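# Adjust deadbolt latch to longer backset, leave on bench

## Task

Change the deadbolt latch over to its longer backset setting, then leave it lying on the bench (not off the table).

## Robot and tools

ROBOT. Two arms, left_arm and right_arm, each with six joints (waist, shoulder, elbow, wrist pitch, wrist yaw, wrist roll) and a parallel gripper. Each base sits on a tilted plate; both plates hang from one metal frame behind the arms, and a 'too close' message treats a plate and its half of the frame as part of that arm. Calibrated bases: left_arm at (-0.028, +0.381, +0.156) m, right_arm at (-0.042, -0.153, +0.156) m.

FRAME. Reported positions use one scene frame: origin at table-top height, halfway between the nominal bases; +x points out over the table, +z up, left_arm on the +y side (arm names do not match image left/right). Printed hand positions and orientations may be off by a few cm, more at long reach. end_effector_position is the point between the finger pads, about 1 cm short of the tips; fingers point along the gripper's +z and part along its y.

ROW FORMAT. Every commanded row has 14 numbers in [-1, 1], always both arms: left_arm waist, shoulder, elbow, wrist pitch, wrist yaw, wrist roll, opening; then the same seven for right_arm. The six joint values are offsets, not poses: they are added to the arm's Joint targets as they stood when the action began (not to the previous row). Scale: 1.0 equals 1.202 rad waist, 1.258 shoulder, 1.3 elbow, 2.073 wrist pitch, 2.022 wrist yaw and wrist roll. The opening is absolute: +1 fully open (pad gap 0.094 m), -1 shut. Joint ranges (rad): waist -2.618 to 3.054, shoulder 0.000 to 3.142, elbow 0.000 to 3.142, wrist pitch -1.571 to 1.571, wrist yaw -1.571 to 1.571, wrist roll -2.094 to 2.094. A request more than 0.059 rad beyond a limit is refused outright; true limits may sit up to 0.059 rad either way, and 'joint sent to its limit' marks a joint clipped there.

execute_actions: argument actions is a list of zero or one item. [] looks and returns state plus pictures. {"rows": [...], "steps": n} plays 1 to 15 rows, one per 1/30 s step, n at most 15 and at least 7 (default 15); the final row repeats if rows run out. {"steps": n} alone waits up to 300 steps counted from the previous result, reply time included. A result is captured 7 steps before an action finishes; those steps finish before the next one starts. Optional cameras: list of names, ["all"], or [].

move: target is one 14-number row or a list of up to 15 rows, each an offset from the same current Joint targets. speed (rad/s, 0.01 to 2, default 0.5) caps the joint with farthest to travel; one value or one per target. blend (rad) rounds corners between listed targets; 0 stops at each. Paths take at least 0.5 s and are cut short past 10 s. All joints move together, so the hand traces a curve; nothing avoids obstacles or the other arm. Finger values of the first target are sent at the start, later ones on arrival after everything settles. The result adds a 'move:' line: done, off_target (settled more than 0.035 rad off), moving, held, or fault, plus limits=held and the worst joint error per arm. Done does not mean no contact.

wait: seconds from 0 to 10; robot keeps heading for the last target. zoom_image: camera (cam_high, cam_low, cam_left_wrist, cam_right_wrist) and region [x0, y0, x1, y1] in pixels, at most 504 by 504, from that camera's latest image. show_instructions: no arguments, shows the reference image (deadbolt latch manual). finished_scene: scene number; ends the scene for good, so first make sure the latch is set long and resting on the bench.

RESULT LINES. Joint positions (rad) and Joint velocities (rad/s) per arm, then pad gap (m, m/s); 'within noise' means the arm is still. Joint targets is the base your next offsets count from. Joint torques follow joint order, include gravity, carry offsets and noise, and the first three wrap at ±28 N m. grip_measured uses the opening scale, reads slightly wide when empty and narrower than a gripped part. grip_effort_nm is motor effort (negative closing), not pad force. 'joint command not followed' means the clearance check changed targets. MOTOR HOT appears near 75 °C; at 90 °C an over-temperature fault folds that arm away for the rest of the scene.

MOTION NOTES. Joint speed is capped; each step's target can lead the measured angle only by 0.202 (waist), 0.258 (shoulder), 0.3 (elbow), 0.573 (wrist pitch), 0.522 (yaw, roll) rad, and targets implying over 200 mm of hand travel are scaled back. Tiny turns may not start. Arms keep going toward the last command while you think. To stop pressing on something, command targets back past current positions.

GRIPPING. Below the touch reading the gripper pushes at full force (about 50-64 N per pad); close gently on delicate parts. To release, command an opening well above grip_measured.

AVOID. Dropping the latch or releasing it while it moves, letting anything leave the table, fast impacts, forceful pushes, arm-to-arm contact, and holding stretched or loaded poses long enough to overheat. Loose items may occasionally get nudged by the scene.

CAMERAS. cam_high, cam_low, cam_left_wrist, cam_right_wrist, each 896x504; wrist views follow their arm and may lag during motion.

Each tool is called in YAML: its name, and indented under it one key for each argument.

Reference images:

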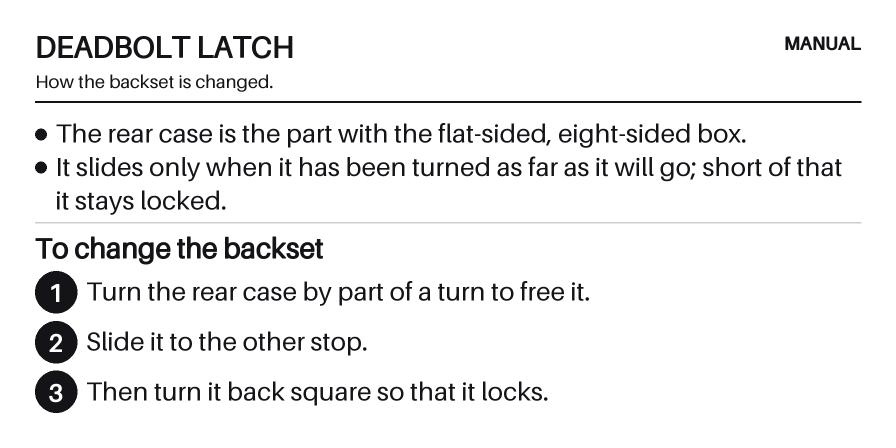

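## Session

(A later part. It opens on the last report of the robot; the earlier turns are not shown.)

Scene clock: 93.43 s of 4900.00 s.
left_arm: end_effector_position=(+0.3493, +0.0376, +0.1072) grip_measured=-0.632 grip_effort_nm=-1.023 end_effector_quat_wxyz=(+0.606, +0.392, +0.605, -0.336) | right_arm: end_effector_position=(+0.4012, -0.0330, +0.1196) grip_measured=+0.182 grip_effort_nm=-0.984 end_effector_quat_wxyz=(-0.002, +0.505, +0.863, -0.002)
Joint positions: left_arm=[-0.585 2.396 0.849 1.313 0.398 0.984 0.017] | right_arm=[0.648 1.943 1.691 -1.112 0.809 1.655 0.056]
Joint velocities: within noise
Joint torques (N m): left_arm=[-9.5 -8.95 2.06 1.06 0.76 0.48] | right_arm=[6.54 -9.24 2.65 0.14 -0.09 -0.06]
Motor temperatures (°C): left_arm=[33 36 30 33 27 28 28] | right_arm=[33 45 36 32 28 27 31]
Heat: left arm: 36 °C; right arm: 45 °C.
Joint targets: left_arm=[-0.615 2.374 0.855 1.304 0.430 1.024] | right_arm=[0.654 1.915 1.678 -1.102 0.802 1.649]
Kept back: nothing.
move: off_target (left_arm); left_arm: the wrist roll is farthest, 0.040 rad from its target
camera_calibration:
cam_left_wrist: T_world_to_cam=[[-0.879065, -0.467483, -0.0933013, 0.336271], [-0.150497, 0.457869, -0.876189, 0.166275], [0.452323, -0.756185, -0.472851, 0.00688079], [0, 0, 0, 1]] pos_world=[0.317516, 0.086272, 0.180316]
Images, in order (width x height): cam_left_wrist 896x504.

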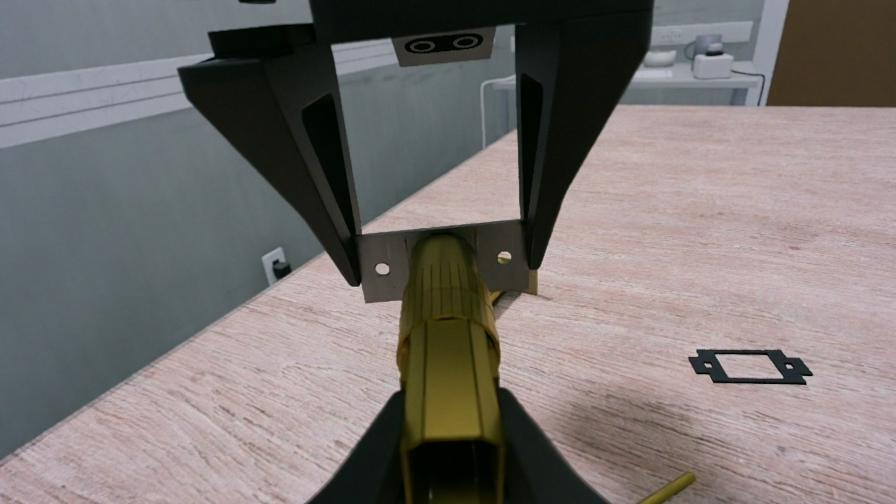

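move:
  target: [0.0366,-0.020,-0.040,0.0207,0.0065,0,-0.9, 0,0,0,0,0,0,0]
  speed: 0.05
  cameras: ["cam_left_wrist","cam_low"]

Scene clock: 95.23 s of 4900.00 s.
left_arm: end_effector_position=(+0.3463, +0.0459, +0.1067) grip_measured=-0.632 grip_effort_nm=-1.028 end_effector_quat_wxyz=(+0.607, +0.393, +0.604, -0.335) | right_arm: end_effector_position=(+0.3982, -0.0261, +0.1187) grip_measured=+0.182 grip_effort_nm=-0.984 end_effector_quat_wxyz=(-0.017, +0.507, +0.862, +0.009)
Joint positions: left_arm=[-0.572 2.379 0.815 1.329 0.41 0.99 0.017] | right_arm=[0.648 1.943 1.685 -1.097 0.773 1.655 0.056]
Joint velocities: within noise
Joint torques (N m): left_arm=[-6.67 -9.48 0.51 1.29 0.76 0.41] | right_arm=[6.54 -9.26 3.11 0 0.29 -0.07]
Motor temperatures (°C): left_arm=[33 36 30 33 27 28 28] | right_arm=[33 45 36 32 28 27 31]
Heat: left arm: 36 °C; right arm: 45 °C.
Joint targets: left_arm=[-0.570 2.349 0.803 1.347 0.443 1.024] | right_arm=[0.654 1.915 1.678 -1.102 0.803 1.649]
Kept back: nothing.
move: done
camera_calibration:
cam_left_wrist: T_world_to_cam=[[-0.878379, -0.468152, -0.0963573, 0.337584], [-0.148833, 0.459477, -0.875631, 0.160965], [0.454202, -0.754794, -0.473271, 0.013623], [0, 0, 0, 1]] pos_world=[0.314296, 0.0943634, 0.179922]
Images, in order (width x height): cam_low 896x504, cam_left_wrist 896x504.

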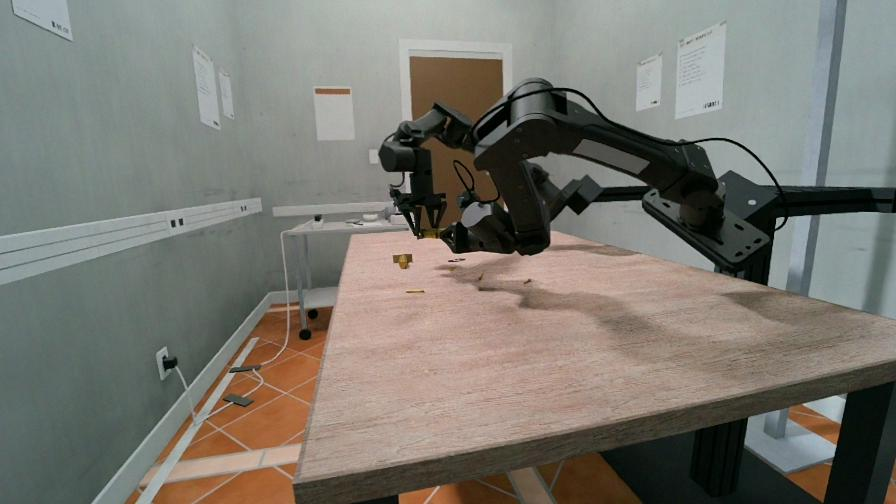

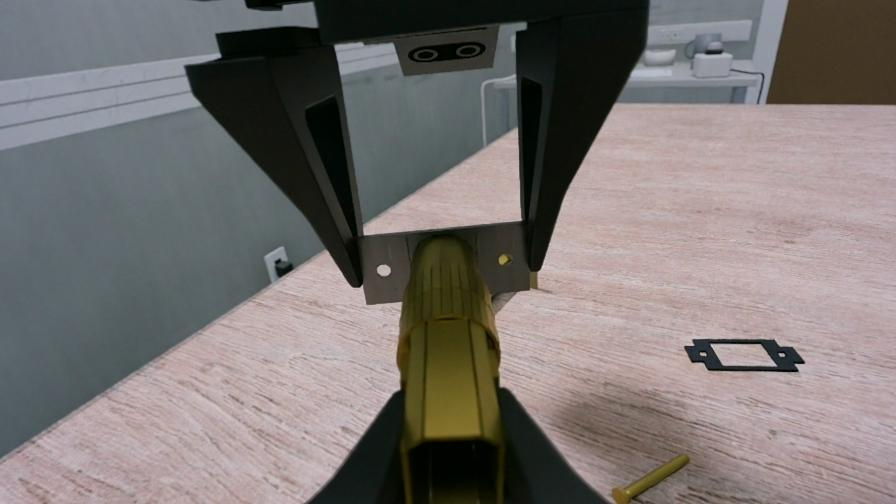

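move:
  target: [0,0,0,0,0,0.05,-0.9, 0,0,0,0,0,0,0]
  speed: 0.2
  cameras: ["cam_left_wrist"]

zoom_image:
  camera: "cam_left_wrist"
  region: [330, 204, 630, 504]

Scene clock: 96.83 s of 4900.00 s.
left_arm: end_effector_position=(+0.3479, +0.0471, +0.1067) grip_measured=-0.632 grip_effort_nm=-1.028 end_effector_quat_wxyz=(+0.615, +0.405, +0.596, -0.320) | right_arm: end_effector_position=(+0.3997, -0.0248, +0.1187) grip_measured=+0.182 grip_effort_nm=-0.989 end_effector_quat_wxyz=(-0.016, +0.506, +0.862, +0.012)
Joint positions: left_arm=[-0.57 2.377 0.815 1.331 0.41 1.033 0.017] | right_arm=[0.648 1.943 1.685 -1.087 0.772 1.646 0.056]
Joint velocities: within noise
Joint torques (N m): left_arm=[-6.95 -9.35 0.55 1.3 0.79 1.16] | right_arm=[6.57 -9.26 3.12 -0.09 0.3 0.03]
Motor temperatures (°C): left_arm=[33 37 30 33 28 28 28] | right_arm=[33 45 36 32 28 27 31]
Heat: left arm: 37 °C; right arm: 45 °C.
Joint targets: left_arm=[-0.571 2.349 0.803 1.347 0.443 1.125] | right_arm=[0.654 1.915 1.678 -1.102 0.802 1.649]
Kept back: nothing.
move: off_target (left_arm); left_arm: the wrist roll is farthest, 0.092 rad from its target
camera_calibration:
cam_left_wrist: T_world_to_cam=[[-0.872325, -0.468221, -0.140779, 0.342163], [-0.11543, 0.477019, -0.87128, 0.147679], [0.475106, -0.743789, -0.470162, 0.00571697], [0, 0, 0, 1]] pos_world=[0.312808, 0.0940143, 0.179527]
Images, in order (width x height): cam_left_wrist 896x504.

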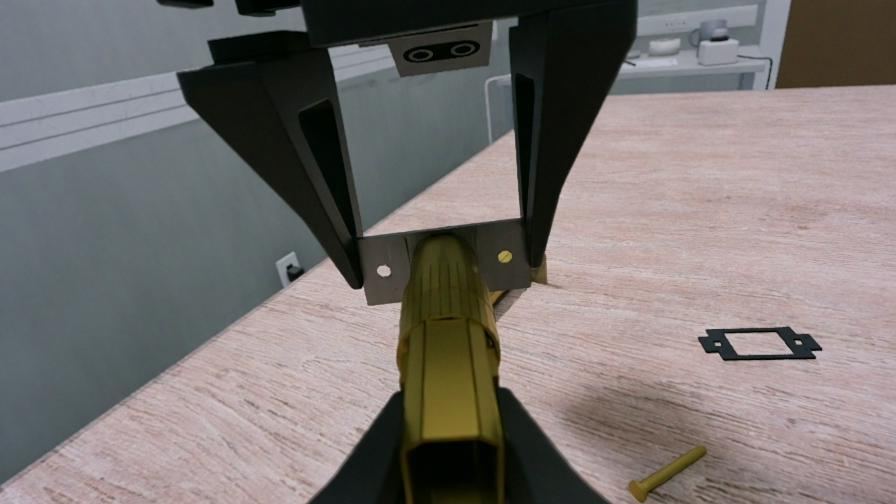

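Scaled by 1.680 from the camera's 896x504 image, which has a finer 1280x720 frame.

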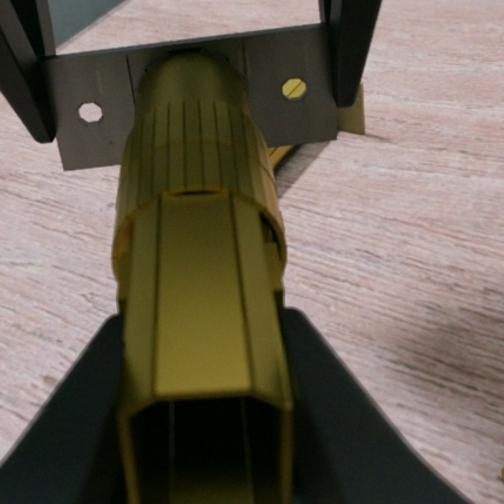

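move:
  target: [0,0,0,0,0,-0.06,-0.9, 0,0,0,0,0.1,0,0]
  speed: 0.15
  cameras: ["cam_left_wrist"]

Scene clock: 99.63 s of 4900.00 s.
left_arm: end_effector_position=(+0.3483, +0.0474, +0.1072) grip_measured=-0.632 grip_effort_nm=-1.023 end_effector_quat_wxyz=(+0.611, +0.394, +0.602, -0.330) | right_arm: end_effector_position=(+0.4068, -0.0341, +0.1204) grip_measured=+0.182 grip_effort_nm=-0.989 end_effector_quat_wxyz=(+0.023, +0.504, +0.864, -0.003)
Joint positions: left_arm=[-0.569 2.377 0.815 1.333 0.412 1 0.017] | right_arm=[0.657 1.943 1.68 -1.083 0.857 1.646 0.056]
Joint velocities: within noise
Joint torques (N m): left_arm=[-6.95 -9.31 0.47 1.27 0.75 0.05] | right_arm=[5.94 -9.21 3.51 -0.11 1.68 0.03]
Motor temperatures (°C): left_arm=[33 37 30 34 28 28 28] | right_arm=[33 45 36 32 28 27 31]
Heat: left arm: 37 °C; right arm: 45 °C.
Joint targets: left_arm=[-0.571 2.349 0.803 1.347 0.443 1.004] | right_arm=[0.654 1.915 1.678 -1.102 1.005 1.649]
Kept back: nothing.
move: off_target (right_arm); right_arm: the wrist yaw is farthest, 0.147 rad from its target
camera_calibration:
cam_left_wrist: T_world_to_cam=[[-0.874734, -0.472333, -0.108363, 0.340238], [-0.140666, 0.461462, -0.875937, 0.158032], [0.463739, -0.750969, -0.470098, 0.0102257], [0, 0, 0, 1]] pos_world=[0.315106, 0.0954592, 0.180102]
Images, in order (width x height): cam_left_wrist 896x504.

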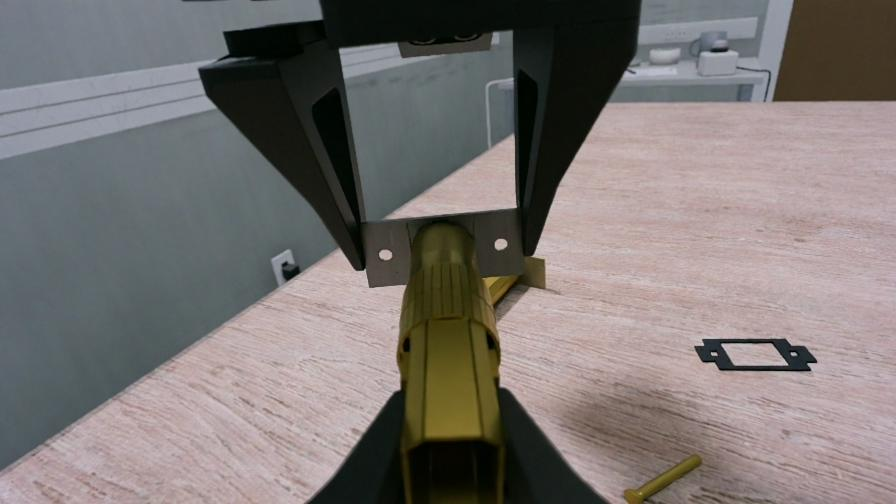

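zoom_image:
  camera: "cam_left_wrist"
  region: [330, 204, 630, 504]

Scaled by 1.680 from the camera's 896x504 image, which has a finer 1280x720 frame.

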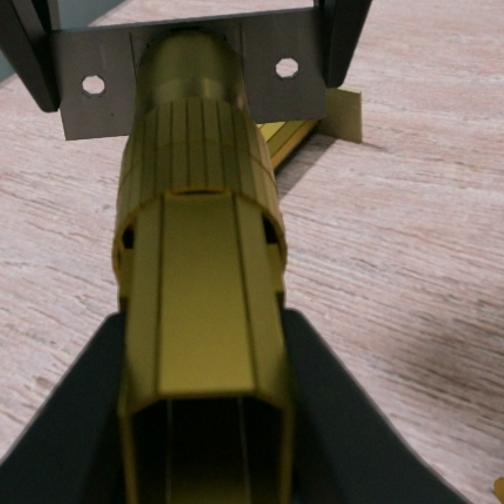

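move:
  target: [0,0,0,0,0,-0.742,-0.9, 0,0,0,0,-0.03,0,0]
  speed: 0.5
  cameras: ["cam_left_wrist"]

Scene clock: 104.27 s of 4900.00 s.
left_arm: end_effector_position=(+0.3472, +0.0468, +0.1098) grip_measured=-0.633 grip_effort_nm=-1.018 end_effector_quat_wxyz=(+0.223, -0.116, +0.706, -0.662) | right_arm: end_effector_position=(+0.4062, -0.0332, +0.1204) grip_measured=+0.182 grip_effort_nm=-0.984 end_effector_quat_wxyz=(+0.020, +0.504, +0.864, -0.002)
Joint positions: left_arm=[-0.569 2.377 0.815 1.336 0.427 -0.494 0.017] | right_arm=[0.657 1.943 1.68 -1.083 0.851 1.646 0.056]
Joint velocities: within noise
Joint torques (N m): left_arm=[-6.8 -9.37 0.53 1.23 0.59 -0.02] | right_arm=[5.96 -9.21 3.51 -0.11 1.06 0.03]
Motor temperatures (°C): left_arm=[33 38 30 34 28 28 28] | right_arm=[33 45 36 32 29 27 31]
Heat: left arm: 38 °C; right arm: 45 °C.
Joint targets: left_arm=[-0.571 2.349 0.803 1.347 0.443 -0.496] | right_arm=[0.654 1.915 1.678 -1.102 0.944 1.649]
Kept back: nothing.
move: off_target (right_arm); right_arm: the wrist yaw is farthest, 0.093 rad from its target
camera_calibration:
cam_left_wrist: T_world_to_cam=[[-0.152077, -0.109411, 0.982294, -0.0482846], [-0.987633, -0.021529, -0.155301, 0.398042], [0.0381395, -0.993763, -0.104784, 0.130484], [0, 0, 0, 1]] pos_world=[0.380799, 0.132956, 0.122919]
Images, in order (width x height): cam_left_wrist 896x504.

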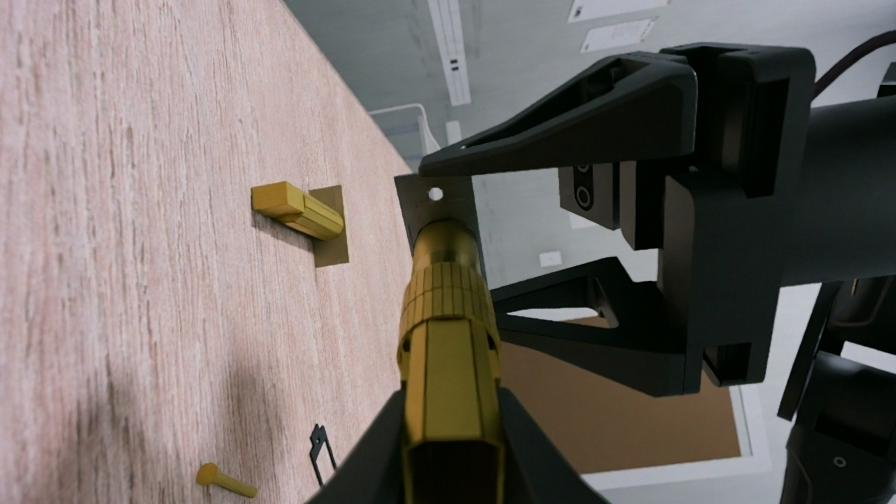

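move:
  target: [0,0,0,0,0,-0.09,-0.9, 0,0,0,0,-0.02,0,0]
  speed: 0.4
  cameras: ["cam_left_wrist"]

zoom_image:
  camera: "cam_left_wrist"
  region: [330, 104, 630, 404]

Scene clock: 105.63 s of 4900.00 s.
left_arm: end_effector_position=(+0.3472, +0.0467, +0.1103) grip_measured=-0.633 grip_effort_nm=-1.013 end_effector_quat_wxyz=(+0.165, -0.177, +0.692, -0.681) | right_arm: end_effector_position=(+0.4058, -0.0326, +0.1204) grip_measured=+0.182 grip_effort_nm=-0.984 end_effector_quat_wxyz=(+0.018, +0.504, +0.864, -0.001)
Joint positions: left_arm=[-0.569 2.377 0.815 1.337 0.43 -0.67 0.017] | right_arm=[0.657 1.943 1.68 -1.083 0.847 1.646 0.056]
Joint velocities: within noise
Joint torques (N m): left_arm=[-6.97 -9.43 0.47 1.21 0.57 -0.11] | right_arm=[5.94 -9.21 3.51 -0.11 0.65 0.03]
Motor temperatures (°C): left_arm=[33 38 30 34 28 28 28] | right_arm=[33 45 36 32 29 27 31]
Heat: left arm: 38 °C; right arm: 45 °C.
Joint targets: left_arm=[-0.571 2.349 0.803 1.347 0.443 -0.679] | right_arm=[0.654 1.915 1.678 -1.102 0.904 1.649]
Kept back: nothing.
move: off_target (right_arm); right_arm: the wrist yaw is farthest, 0.056 rad from its target
camera_calibration:
cam_left_wrist: T_world_to_cam=[[0.000845513, -0.0252708, 0.99968, -0.107821], [-0.999511, -0.031284, 0.0000545474, 0.385569], [0.0312726, -0.999191, -0.0252849, 0.124396], [0, 0, 0, 1]] pos_world=[0.381581, 0.133633, 0.110911]
Images, in order (width x height): cam_left_wrist 896x504.

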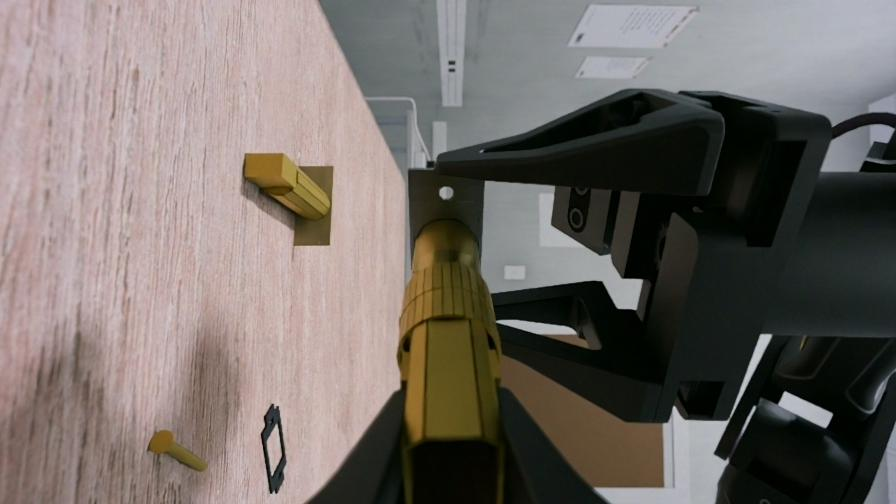

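Scaled by 1.680 from the camera's 896x504 image, which has a finer 1280x720 frame.

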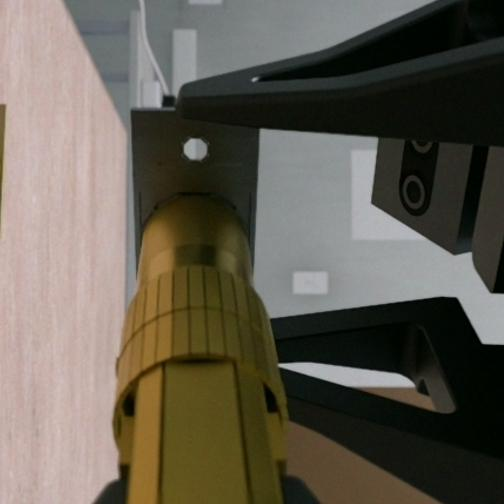

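move:
  target: [0,0,0,0,0,-0.035,-0.9, 0,0,0,0,0,0,0]
  speed: 0.2
  cameras: ["cam_left_wrist"]

Scene clock: 106.63 s of 4900.00 s.
left_arm: end_effector_position=(+0.3473, +0.0468, +0.1103) grip_measured=-0.633 grip_effort_nm=-1.018 end_effector_quat_wxyz=(+0.148, -0.194, +0.687, -0.684) | right_arm: end_effector_position=(+0.4055, -0.0327, +0.1204) grip_measured=+0.182 grip_effort_nm=-0.989 end_effector_quat_wxyz=(+0.018, +0.504, +0.864, -0.001)
Joint positions: left_arm=[-0.569 2.377 0.815 1.338 0.429 -0.72 0.017] | right_arm=[0.657 1.943 1.68 -1.084 0.847 1.647 0.056]
Joint velocities: within noise
Joint torques (N m): left_arm=[-7.06 -9.32 0.5 1.22 0.56 -0.34] | right_arm=[5.94 -9.2 3.49 -0.11 0.64 0.01]
Motor temperatures (°C): left_arm=[33 38 30 34 28 28 28] | right_arm=[33 45 36 32 29 27 31]
Heat: left arm: 38 °C; right arm: 45 °C.
Joint targets: left_arm=[-0.571 2.349 0.803 1.347 0.443 -0.749] | right_arm=[0.654 1.915 1.678 -1.102 0.904 1.649]
Kept back: nothing.
move: off_target (right_arm); right_arm: the wrist yaw is farthest, 0.057 rad from its target
camera_calibration:
cam_left_wrist: T_world_to_cam=[[0.0448712, -0.00198192, 0.998991, -0.124125], [-0.998476, -0.0322429, 0.0447841, 0.380419], [0.0321216, -0.999478, -0.00342568, 0.121752], [0, 0, 0, 1]] pos_world=[0.381498, 0.133708, 0.107381]
Images, in order (width x height): cam_left_wrist 896x504.

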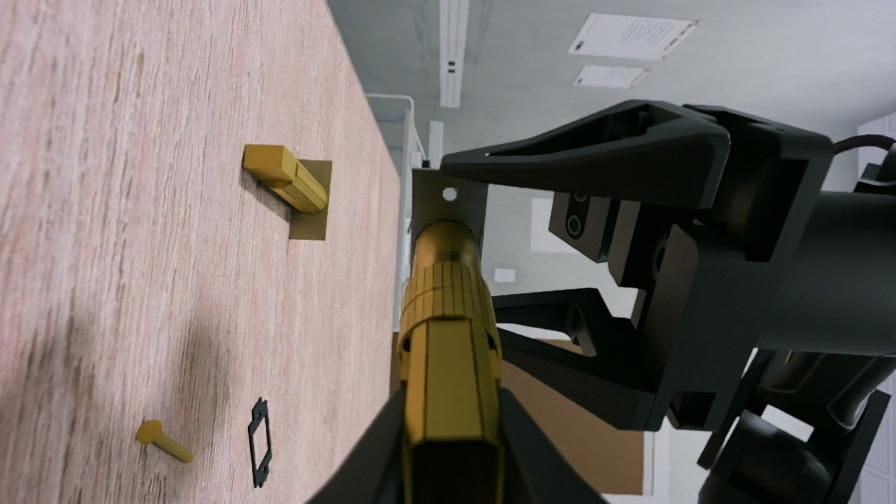

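move:
  target: [0,0,0,0,0,0.01,-0.9, 0,0,0,0,-0.08,0,0]
  speed: 0.2
  cameras: ["cam_left_wrist"]

zoom_image:
  camera: "cam_left_wrist"
  region: [330, 104, 630, 404]

Scene clock: 108.07 s of 4900.00 s.
left_arm: end_effector_position=(+0.3437, +0.0479, +0.1076) grip_measured=-0.633 grip_effort_nm=-1.023 end_effector_quat_wxyz=(+0.143, -0.196, +0.690, -0.681) | right_arm: end_effector_position=(+0.4000, -0.0299, +0.1157) grip_measured=+0.182 grip_effort_nm=-0.984 end_effector_quat_wxyz=(-0.010, +0.507, +0.862, +0.004)
Joint positions: left_arm=[-0.567 2.377 0.803 1.338 0.425 -0.722 0.017] | right_arm=[0.641 1.943 1.68 -1.09 0.789 1.647 0.056]
Joint velocities: within noise
Joint torques (N m): left_arm=[-7.08 -9.26 1.4 1.2 0.62 -0.08] | right_arm=[7.12 -9.29 3.48 -0.08 -0.55 0.02]
Motor temperatures (°C): left_arm=[33 38 30 34 27 28 28] | right_arm=[33 45 36 32 29 27 31]
Heat: left arm: 38 °C; right arm: 45 °C.
Joint targets: left_arm=[-0.571 2.349 0.803 1.347 0.443 -0.729] | right_arm=[0.654 1.915 1.678 -1.101 0.742 1.649]
Kept back: nothing.
move: off_target (right_arm); right_arm: the wrist yaw is farthest, 0.047 rad from its target
camera_calibration:
cam_left_wrist: T_world_to_cam=[[0.0560722, -0.00847785, 0.998391, -0.124678], [-0.998032, -0.0285831, 0.0558094, 0.375437], [0.028064, -0.999555, -0.0100639, 0.125083], [0, 0, 0, 1]] pos_world=[0.378179, 0.134702, 0.104783]
Images, in order (width x height): cam_left_wrist 896x504.

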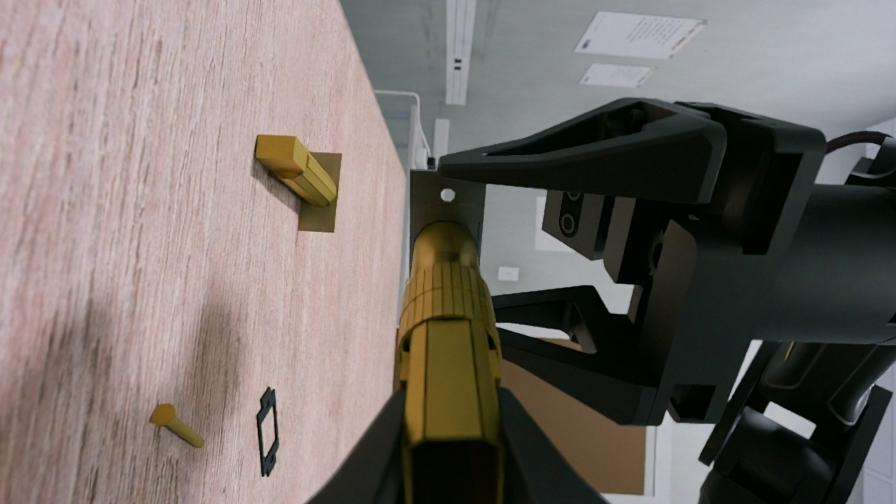

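Scaled by 1.680 from the camera's 896x504 image, which has a finer 1280x720 frame.

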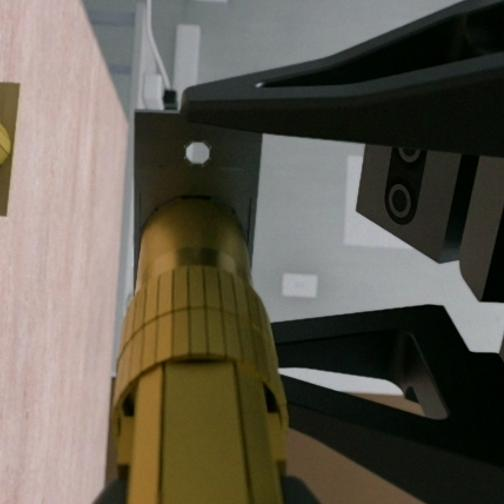

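move:
  target:
    - [0,0,0,0,0,0,-0.9, 0,0,0,0,0.035,0,0]
    - [0,0,0,0,0,0,-0.25, 0,0,0,0,0.035,0,0]
    - [0.056,-0.085,-0.153,0.0526,0.0326,0,-0.2, 0,0,0,0,0.035,0,0]
  speed: 0.2
  cameras: ["cam_left_wrist","cam_low","cam_right_wrist"]

zoom_image:
  camera: "cam_low"
  region: [370, 180, 490, 300]

Scene clock: 112.50 s of 4900.00 s.
left_arm: end_effector_position=(+0.3266, +0.0943, +0.1157) grip_measured=-0.202 grip_effort_nm=0.110 end_effector_quat_wxyz=(+0.145, -0.205, +0.683, -0.685) | right_arm: end_effector_position=(+0.4009, -0.0314, +0.1157) grip_measured=+0.182 grip_effort_nm=-0.989 end_effector_quat_wxyz=(-0.006, +0.507, +0.862, +0.002)
Joint positions: left_arm=[-0.503 2.27 0.609 1.441 0.488 -0.729 0.037] | right_arm=[0.641 1.943 1.68 -1.09 0.798 1.647 0.056]
Joint velocities: within noise
Joint torques (N m): left_arm=[-6.02 -8.66 0.51 1.26 0.63 0] | right_arm=[7.12 -9.28 3.48 -0.07 0.13 0.02]
Motor temperatures (°C): left_arm=[33 39 30 34 27 28 28] | right_arm=[33 45 36 32 28 27 31]
Heat: left arm: 39 °C; right arm: 45 °C.
Joint targets: left_arm=[-0.503 2.242 0.604 1.456 0.509 -0.729] | right_arm=[0.654 1.915 1.678 -1.101 0.813 1.649]
Kept back: nothing.
move: done
camera_calibration:
cam_left_wrist: T_world_to_cam=[[0.06214, 0.00937335, 0.998023, -0.135037], [-0.997096, -0.0435356, 0.0624911, 0.359551], [0.0440353, -0.999008, 0.00664082, 0.164793], [0, 0, 0, 1]] pos_world=[0.359641, 0.181548, 0.111207]
cam_right_wrist: T_world_to_cam=[[-0.878712, -0.477324, -0.00513982, 0.340369], [-0.431347, 0.789368, 0.43685, 0.185587], [-0.204462, 0.386082, -0.89952, 0.286661], [0, 0, 0, 1]] pos_world=[0.43775, -0.0947052, 0.178533]
Images, in order (width x height): cam_low 896x504, cam_left_wrist 896x504, cam_right_wrist 896x504.

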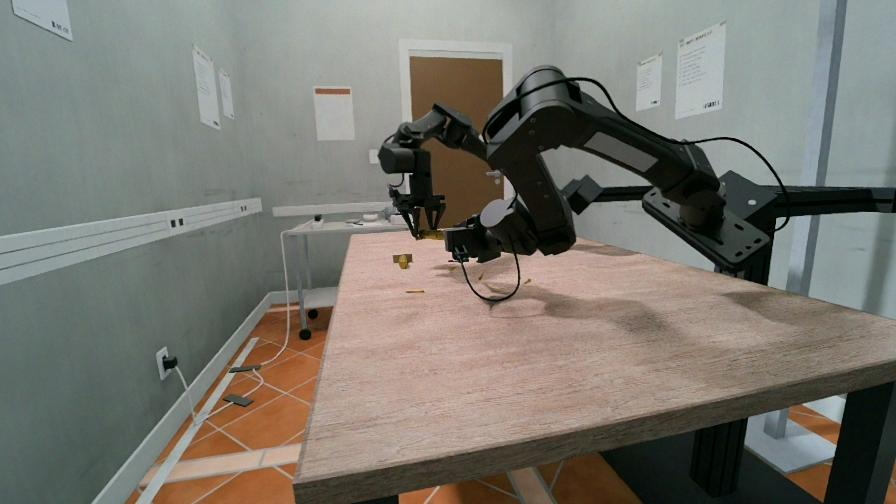

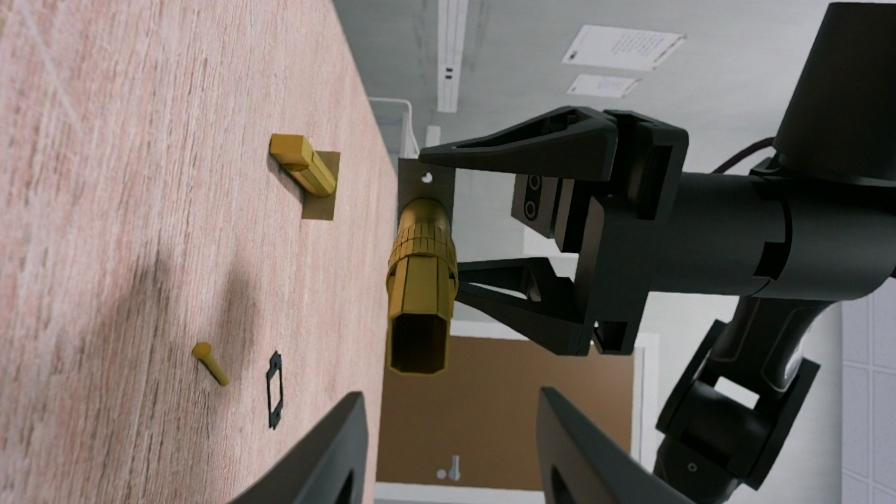

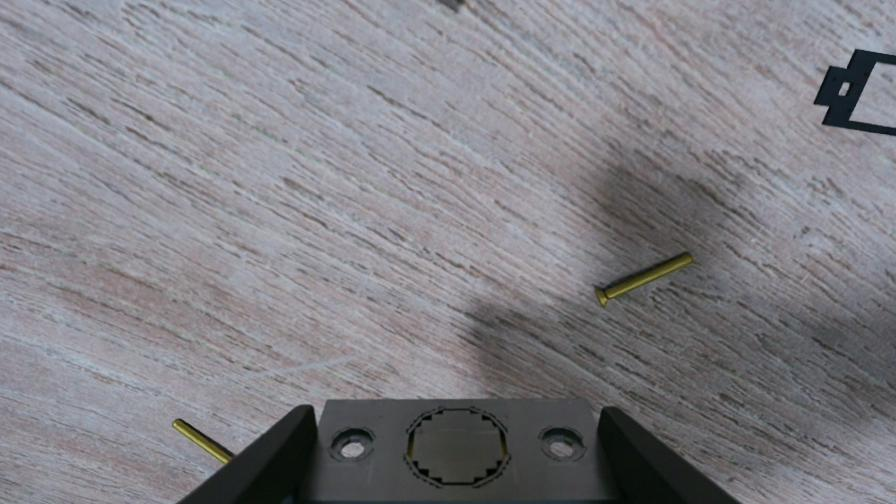

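Scaled by 4.200 from the camera's 896x504 image, which has a finer 1280x720 frame.

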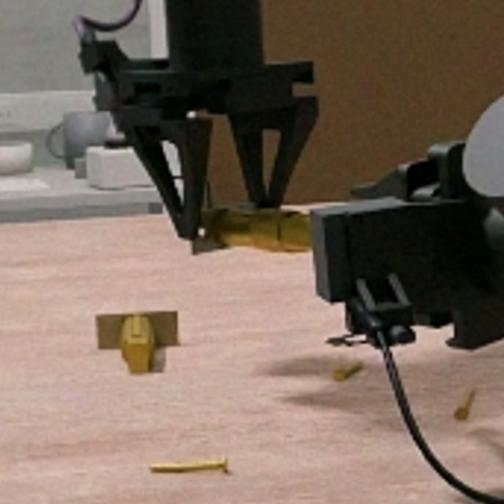

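move:
  target: [0,-0.477,-0.23,-0.02,0,0.5,-0.2, -0.1215,0.074,-0.117,0.170,-0.029,-0.100,0]
  speed: 0.3
  cameras: ["cam_low","cam_right_wrist"]

zoom_image:
  camera: "cam_low"
  region: [370, 200, 490, 300]

Scene clock: 118.10 s of 4900.00 s.
left_arm: end_effector_position=(+0.3537, +0.2045, +0.2326) grip_measured=-0.202 grip_effort_nm=0.115 end_effector_quat_wxyz=(+0.576, +0.113, +0.643, -0.492) | right_arm: end_effector_position=(+0.4014, -0.0314, +0.0388) grip_measured=+0.182 grip_effort_nm=-0.989 end_effector_quat_wxyz=(-0.003, +0.507, +0.862, +0.001)
Joint positions: left_arm=[-0.503 1.664 0.311 1.419 0.491 0.27 0.037] | right_arm=[0.502 1.996 1.536 -0.759 0.764 1.459 0.056]
Joint velocities: within noise
Joint torques (N m): left_arm=[-3.79 -6.5 1.52 1.17 0.57 0.17] | right_arm=[6.6 -6.74 2.52 0.15 -0.12 -0.12]
Motor temperatures (°C): left_arm=[33 38 30 34 27 28 28] | right_arm=[33 45 36 32 28 27 31]
Heat: left arm: 38 °C; right arm: 45 °C.
Joint targets: left_arm=[-0.503 1.642 0.305 1.414 0.509 0.282] | right_arm=[0.508 2.008 1.526 -0.749 0.754 1.447]
Kept back: nothing.
move: done
camera_calibration:
cam_right_wrist: T_world_to_cam=[[-0.878424, -0.47785, -0.00560764, 0.340235], [-0.432989, 0.79088, 0.432468, 0.220248], [-0.20222, 0.382318, -0.901632, 0.216652], [0, 0, 0, 1]] pos_world=[0.438047, -0.0944383, 0.101998]
Images, in order (width x height): cam_low 896x504, cam_right_wrist 896x504.

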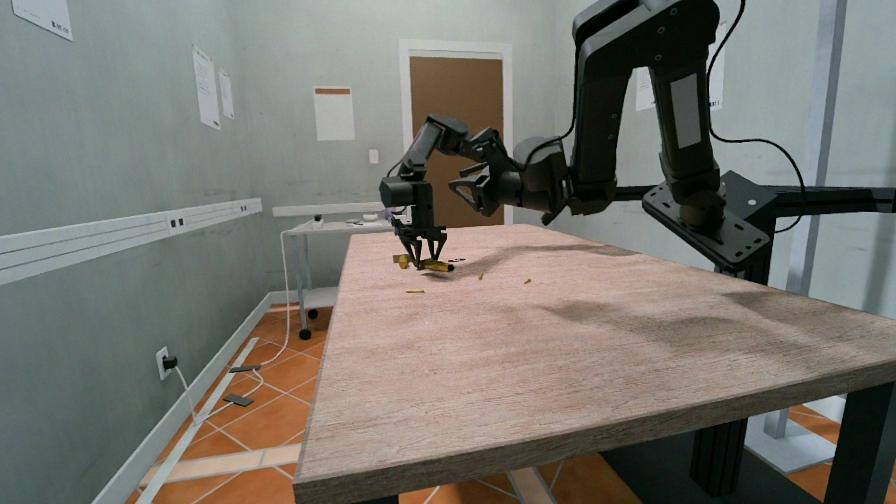

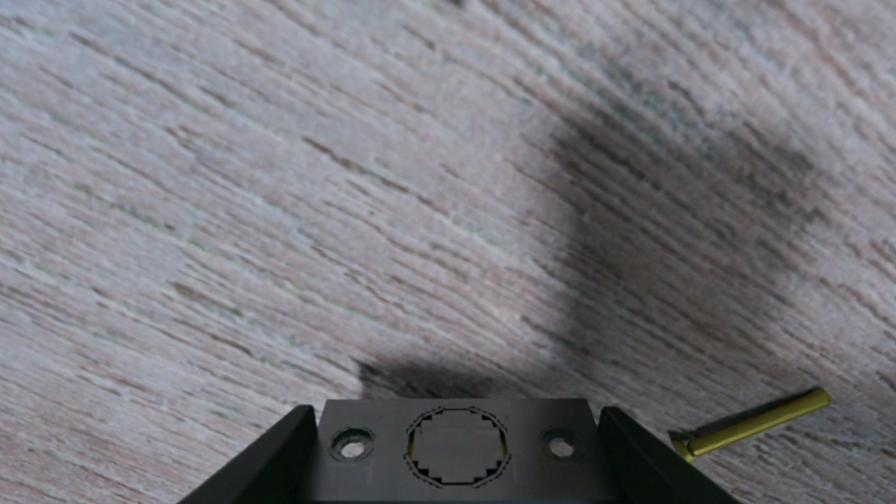

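Scaled by 4.200 from the camera's 896x504 image, which has a finer 1280x720 frame.

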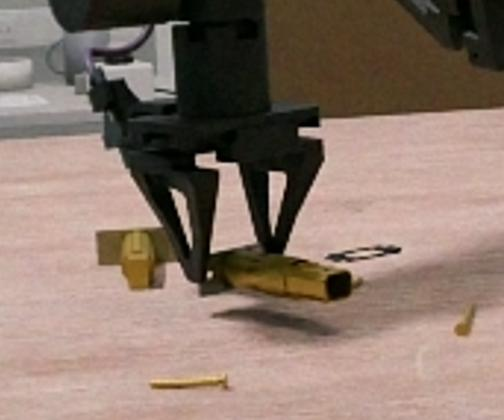

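move:
  target: [0,0,0,0,0,0,-0.2, -0.0124,0.0068,-0.0094,0.0170,-0.002,-0.0088,0]
  speed: 0.06
  cameras: ["cam_low"]

zoom_image:
  camera: "cam_low"
  region: [390, 230, 480, 290]

Scene clock: 119.53 s of 4900.00 s.
left_arm: end_effector_position=(+0.3537, +0.2044, +0.2326) grip_measured=-0.202 grip_effort_nm=0.110 end_effector_quat_wxyz=(+0.576, +0.113, +0.643, -0.491) | right_arm: end_effector_position=(+0.4013, -0.0316, +0.0304) grip_measured=+0.182 grip_effort_nm=-0.984 end_effector_quat_wxyz=(-0.003, +0.508, +0.861, +0.001)
Joint positions: left_arm=[-0.503 1.664 0.311 1.419 0.491 0.271 0.037] | right_arm=[0.487 2.004 1.524 -0.724 0.76 1.441 0.056]
Joint velocities: within noise
Joint torques (N m): left_arm=[-3.88 -6.48 1.66 1.17 0.59 0.13] | right_arm=[6.57 -6.79 2.5 0.16 -0.12 -0.1]
Motor temperatures (°C): left_arm=[32 38 30 34 27 28 28] | right_arm=[33 45 36 32 28 27 31]
Heat: left arm: 38 °C; right arm: 45 °C.
Joint targets: left_arm=[-0.503 1.642 0.305 1.414 0.509 0.282] | right_arm=[0.493 2.017 1.514 -0.714 0.750 1.429]
Kept back: nothing.
move: done
Images, in order (width x height): cam_low 896x504.

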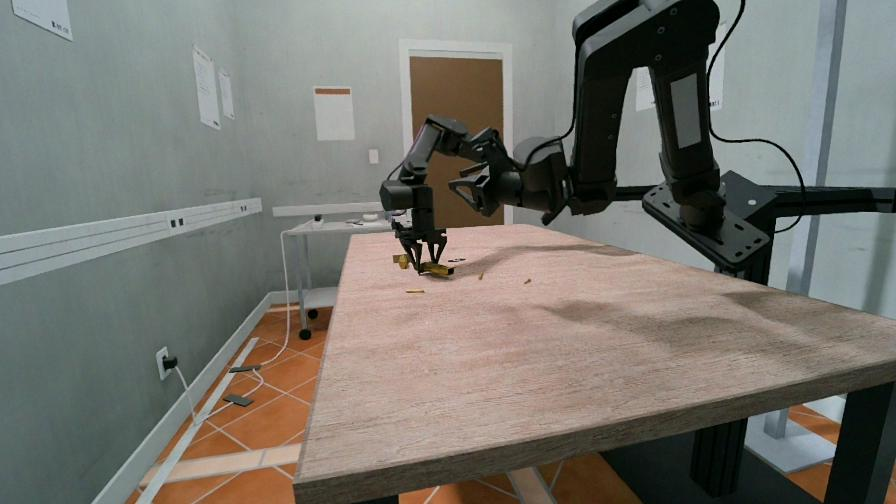

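Scaled by 5.600 from the camera's 896x504 image, which has a finer 1280x720 frame.

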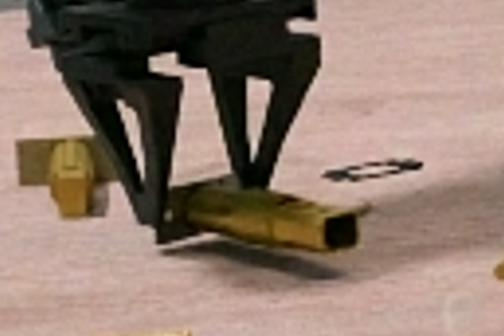

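move:
  target: [0,0,0,0,0,0,-0.2, -0.0083,0.0045,-0.0063,0.0113,-0.0013,-0.0059,0]
  speed: 0.05
  cameras: ["cam_low"]

zoom_image:
  camera: "cam_low"
  region: [390, 230, 480, 290]

Scene clock: 120.57 s of 4900.00 s.
left_arm: end_effector_position=(+0.3537, +0.2044, +0.2326) grip_measured=-0.202 grip_effort_nm=0.110 end_effector_quat_wxyz=(+0.576, +0.113, +0.643, -0.491) | right_arm: end_effector_position=(+0.4022, -0.0324, +0.0262) grip_measured=+0.182 grip_effort_nm=-0.989 end_effector_quat_wxyz=(-0.002, +0.509, +0.861, +0.002)
Joint positions: left_arm=[-0.503 1.664 0.311 1.419 0.491 0.271 0.037] | right_arm=[0.478 2.007 1.517 -0.702 0.757 1.429 0.056]
Joint velocities: within noise
Joint torques (N m): left_arm=[-3.78 -6.45 1.62 1.15 0.56 0.13] | right_arm=[6.49 -6.6 2.35 0.18 -0.12 -0.13]
Motor temperatures (°C): left_arm=[32 38 30 34 27 28 28] | right_arm=[33 44 36 32 28 27 31]
Heat: left arm: 38 °C; right arm: 44 °C.
Joint targets: left_arm=[-0.503 1.642 0.305 1.414 0.509 0.282] | right_arm=[0.483 2.022 1.505 -0.691 0.747 1.417]
Kept back: nothing.
move: done
Images, in order (width x height): cam_low 896x504.

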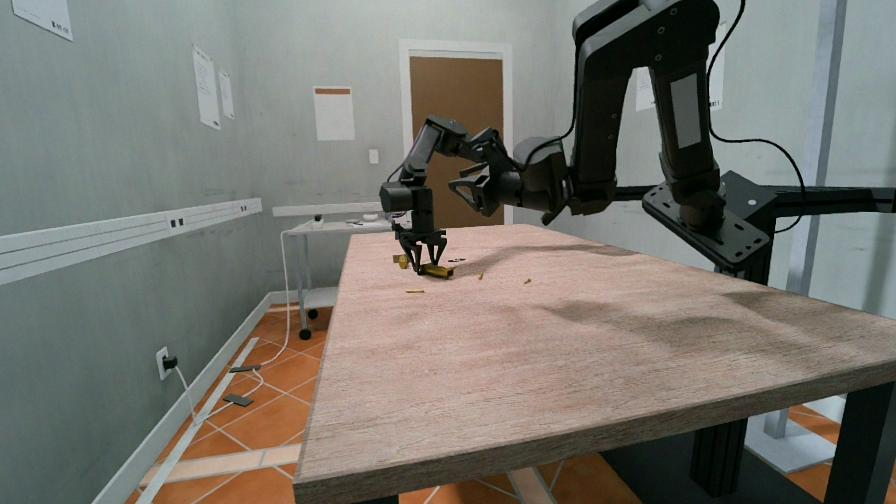

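Scaled by 5.600 from the camera's 896x504 image, which has a finer 1280x720 frame.

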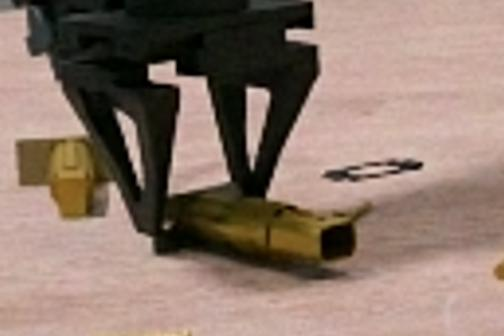

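move:
  target: [0,0,0,0,0,0,-0.2, -0.0045,0.0025,-0.0035,0.0062,-0.0007,-0.003,0]
  speed: 0.05
  cameras: ["cam_low","cam_right_wrist"]

zoom_image:
  camera: "cam_low"
  region: [390, 230, 480, 290]

Scene clock: 121.57 s of 4900.00 s.
left_arm: end_effector_position=(+0.3536, +0.2044, +0.2325) grip_measured=-0.202 grip_effort_nm=0.105 end_effector_quat_wxyz=(+0.576, +0.113, +0.643, -0.491) | right_arm: end_effector_position=(+0.4039, -0.0317, +0.0260) grip_measured=+0.182 grip_effort_nm=-0.984 end_effector_quat_wxyz=(+0.000, +0.510, +0.860, +0.005)
Joint positions: left_arm=[-0.503 1.664 0.311 1.419 0.491 0.271 0.037] | right_arm=[0.478 2.007 1.517 -0.693 0.755 1.423 0.056]
Joint velocities: within noise
Joint torques (N m): left_arm=[-3.88 -6.48 1.62 1.18 0.59 0.15] | right_arm=[6.17 -6.37 1.99 0.23 -0.12 -0.12]
Motor temperatures (°C): left_arm=[32 38 30 34 27 28 28] | right_arm=[33 44 36 32 28 27 31]
Heat: left arm: 38 °C; right arm: 44 °C.
Joint targets: left_arm=[-0.503 1.642 0.305 1.414 0.509 0.282] | right_arm=[0.478 2.026 1.501 -0.678 0.746 1.411]
Kept back: nothing.
move: done
camera_calibration:
cam_right_wrist: T_world_to_cam=[[-0.881191, -0.472487, -0.0160897, 0.34375], [-0.432455, 0.791846, 0.431234, 0.227013], [-0.191012, 0.386958, -0.902097, 0.201387], [0, 0, 0, 1]] pos_world=[0.43955, -0.0952704, 0.0893053]
Images, in order (width x height): cam_low 896x504, cam_right_wrist 896x504.

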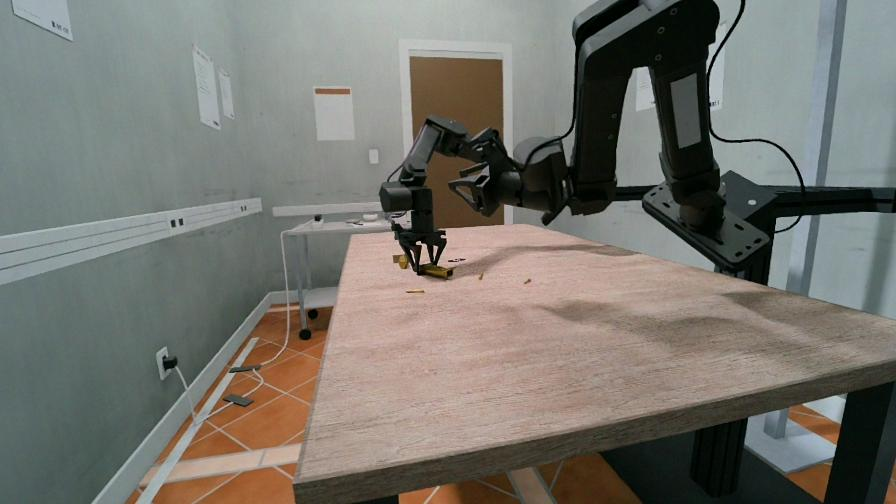

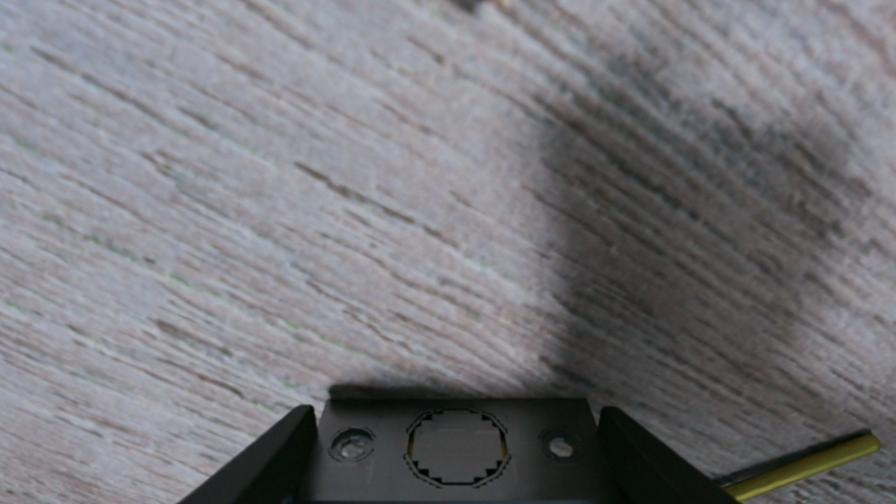

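Scaled by 5.600 from the camera's 896x504 image, which has a finer 1280x720 frame.

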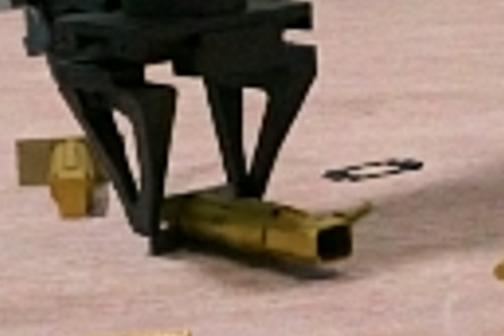

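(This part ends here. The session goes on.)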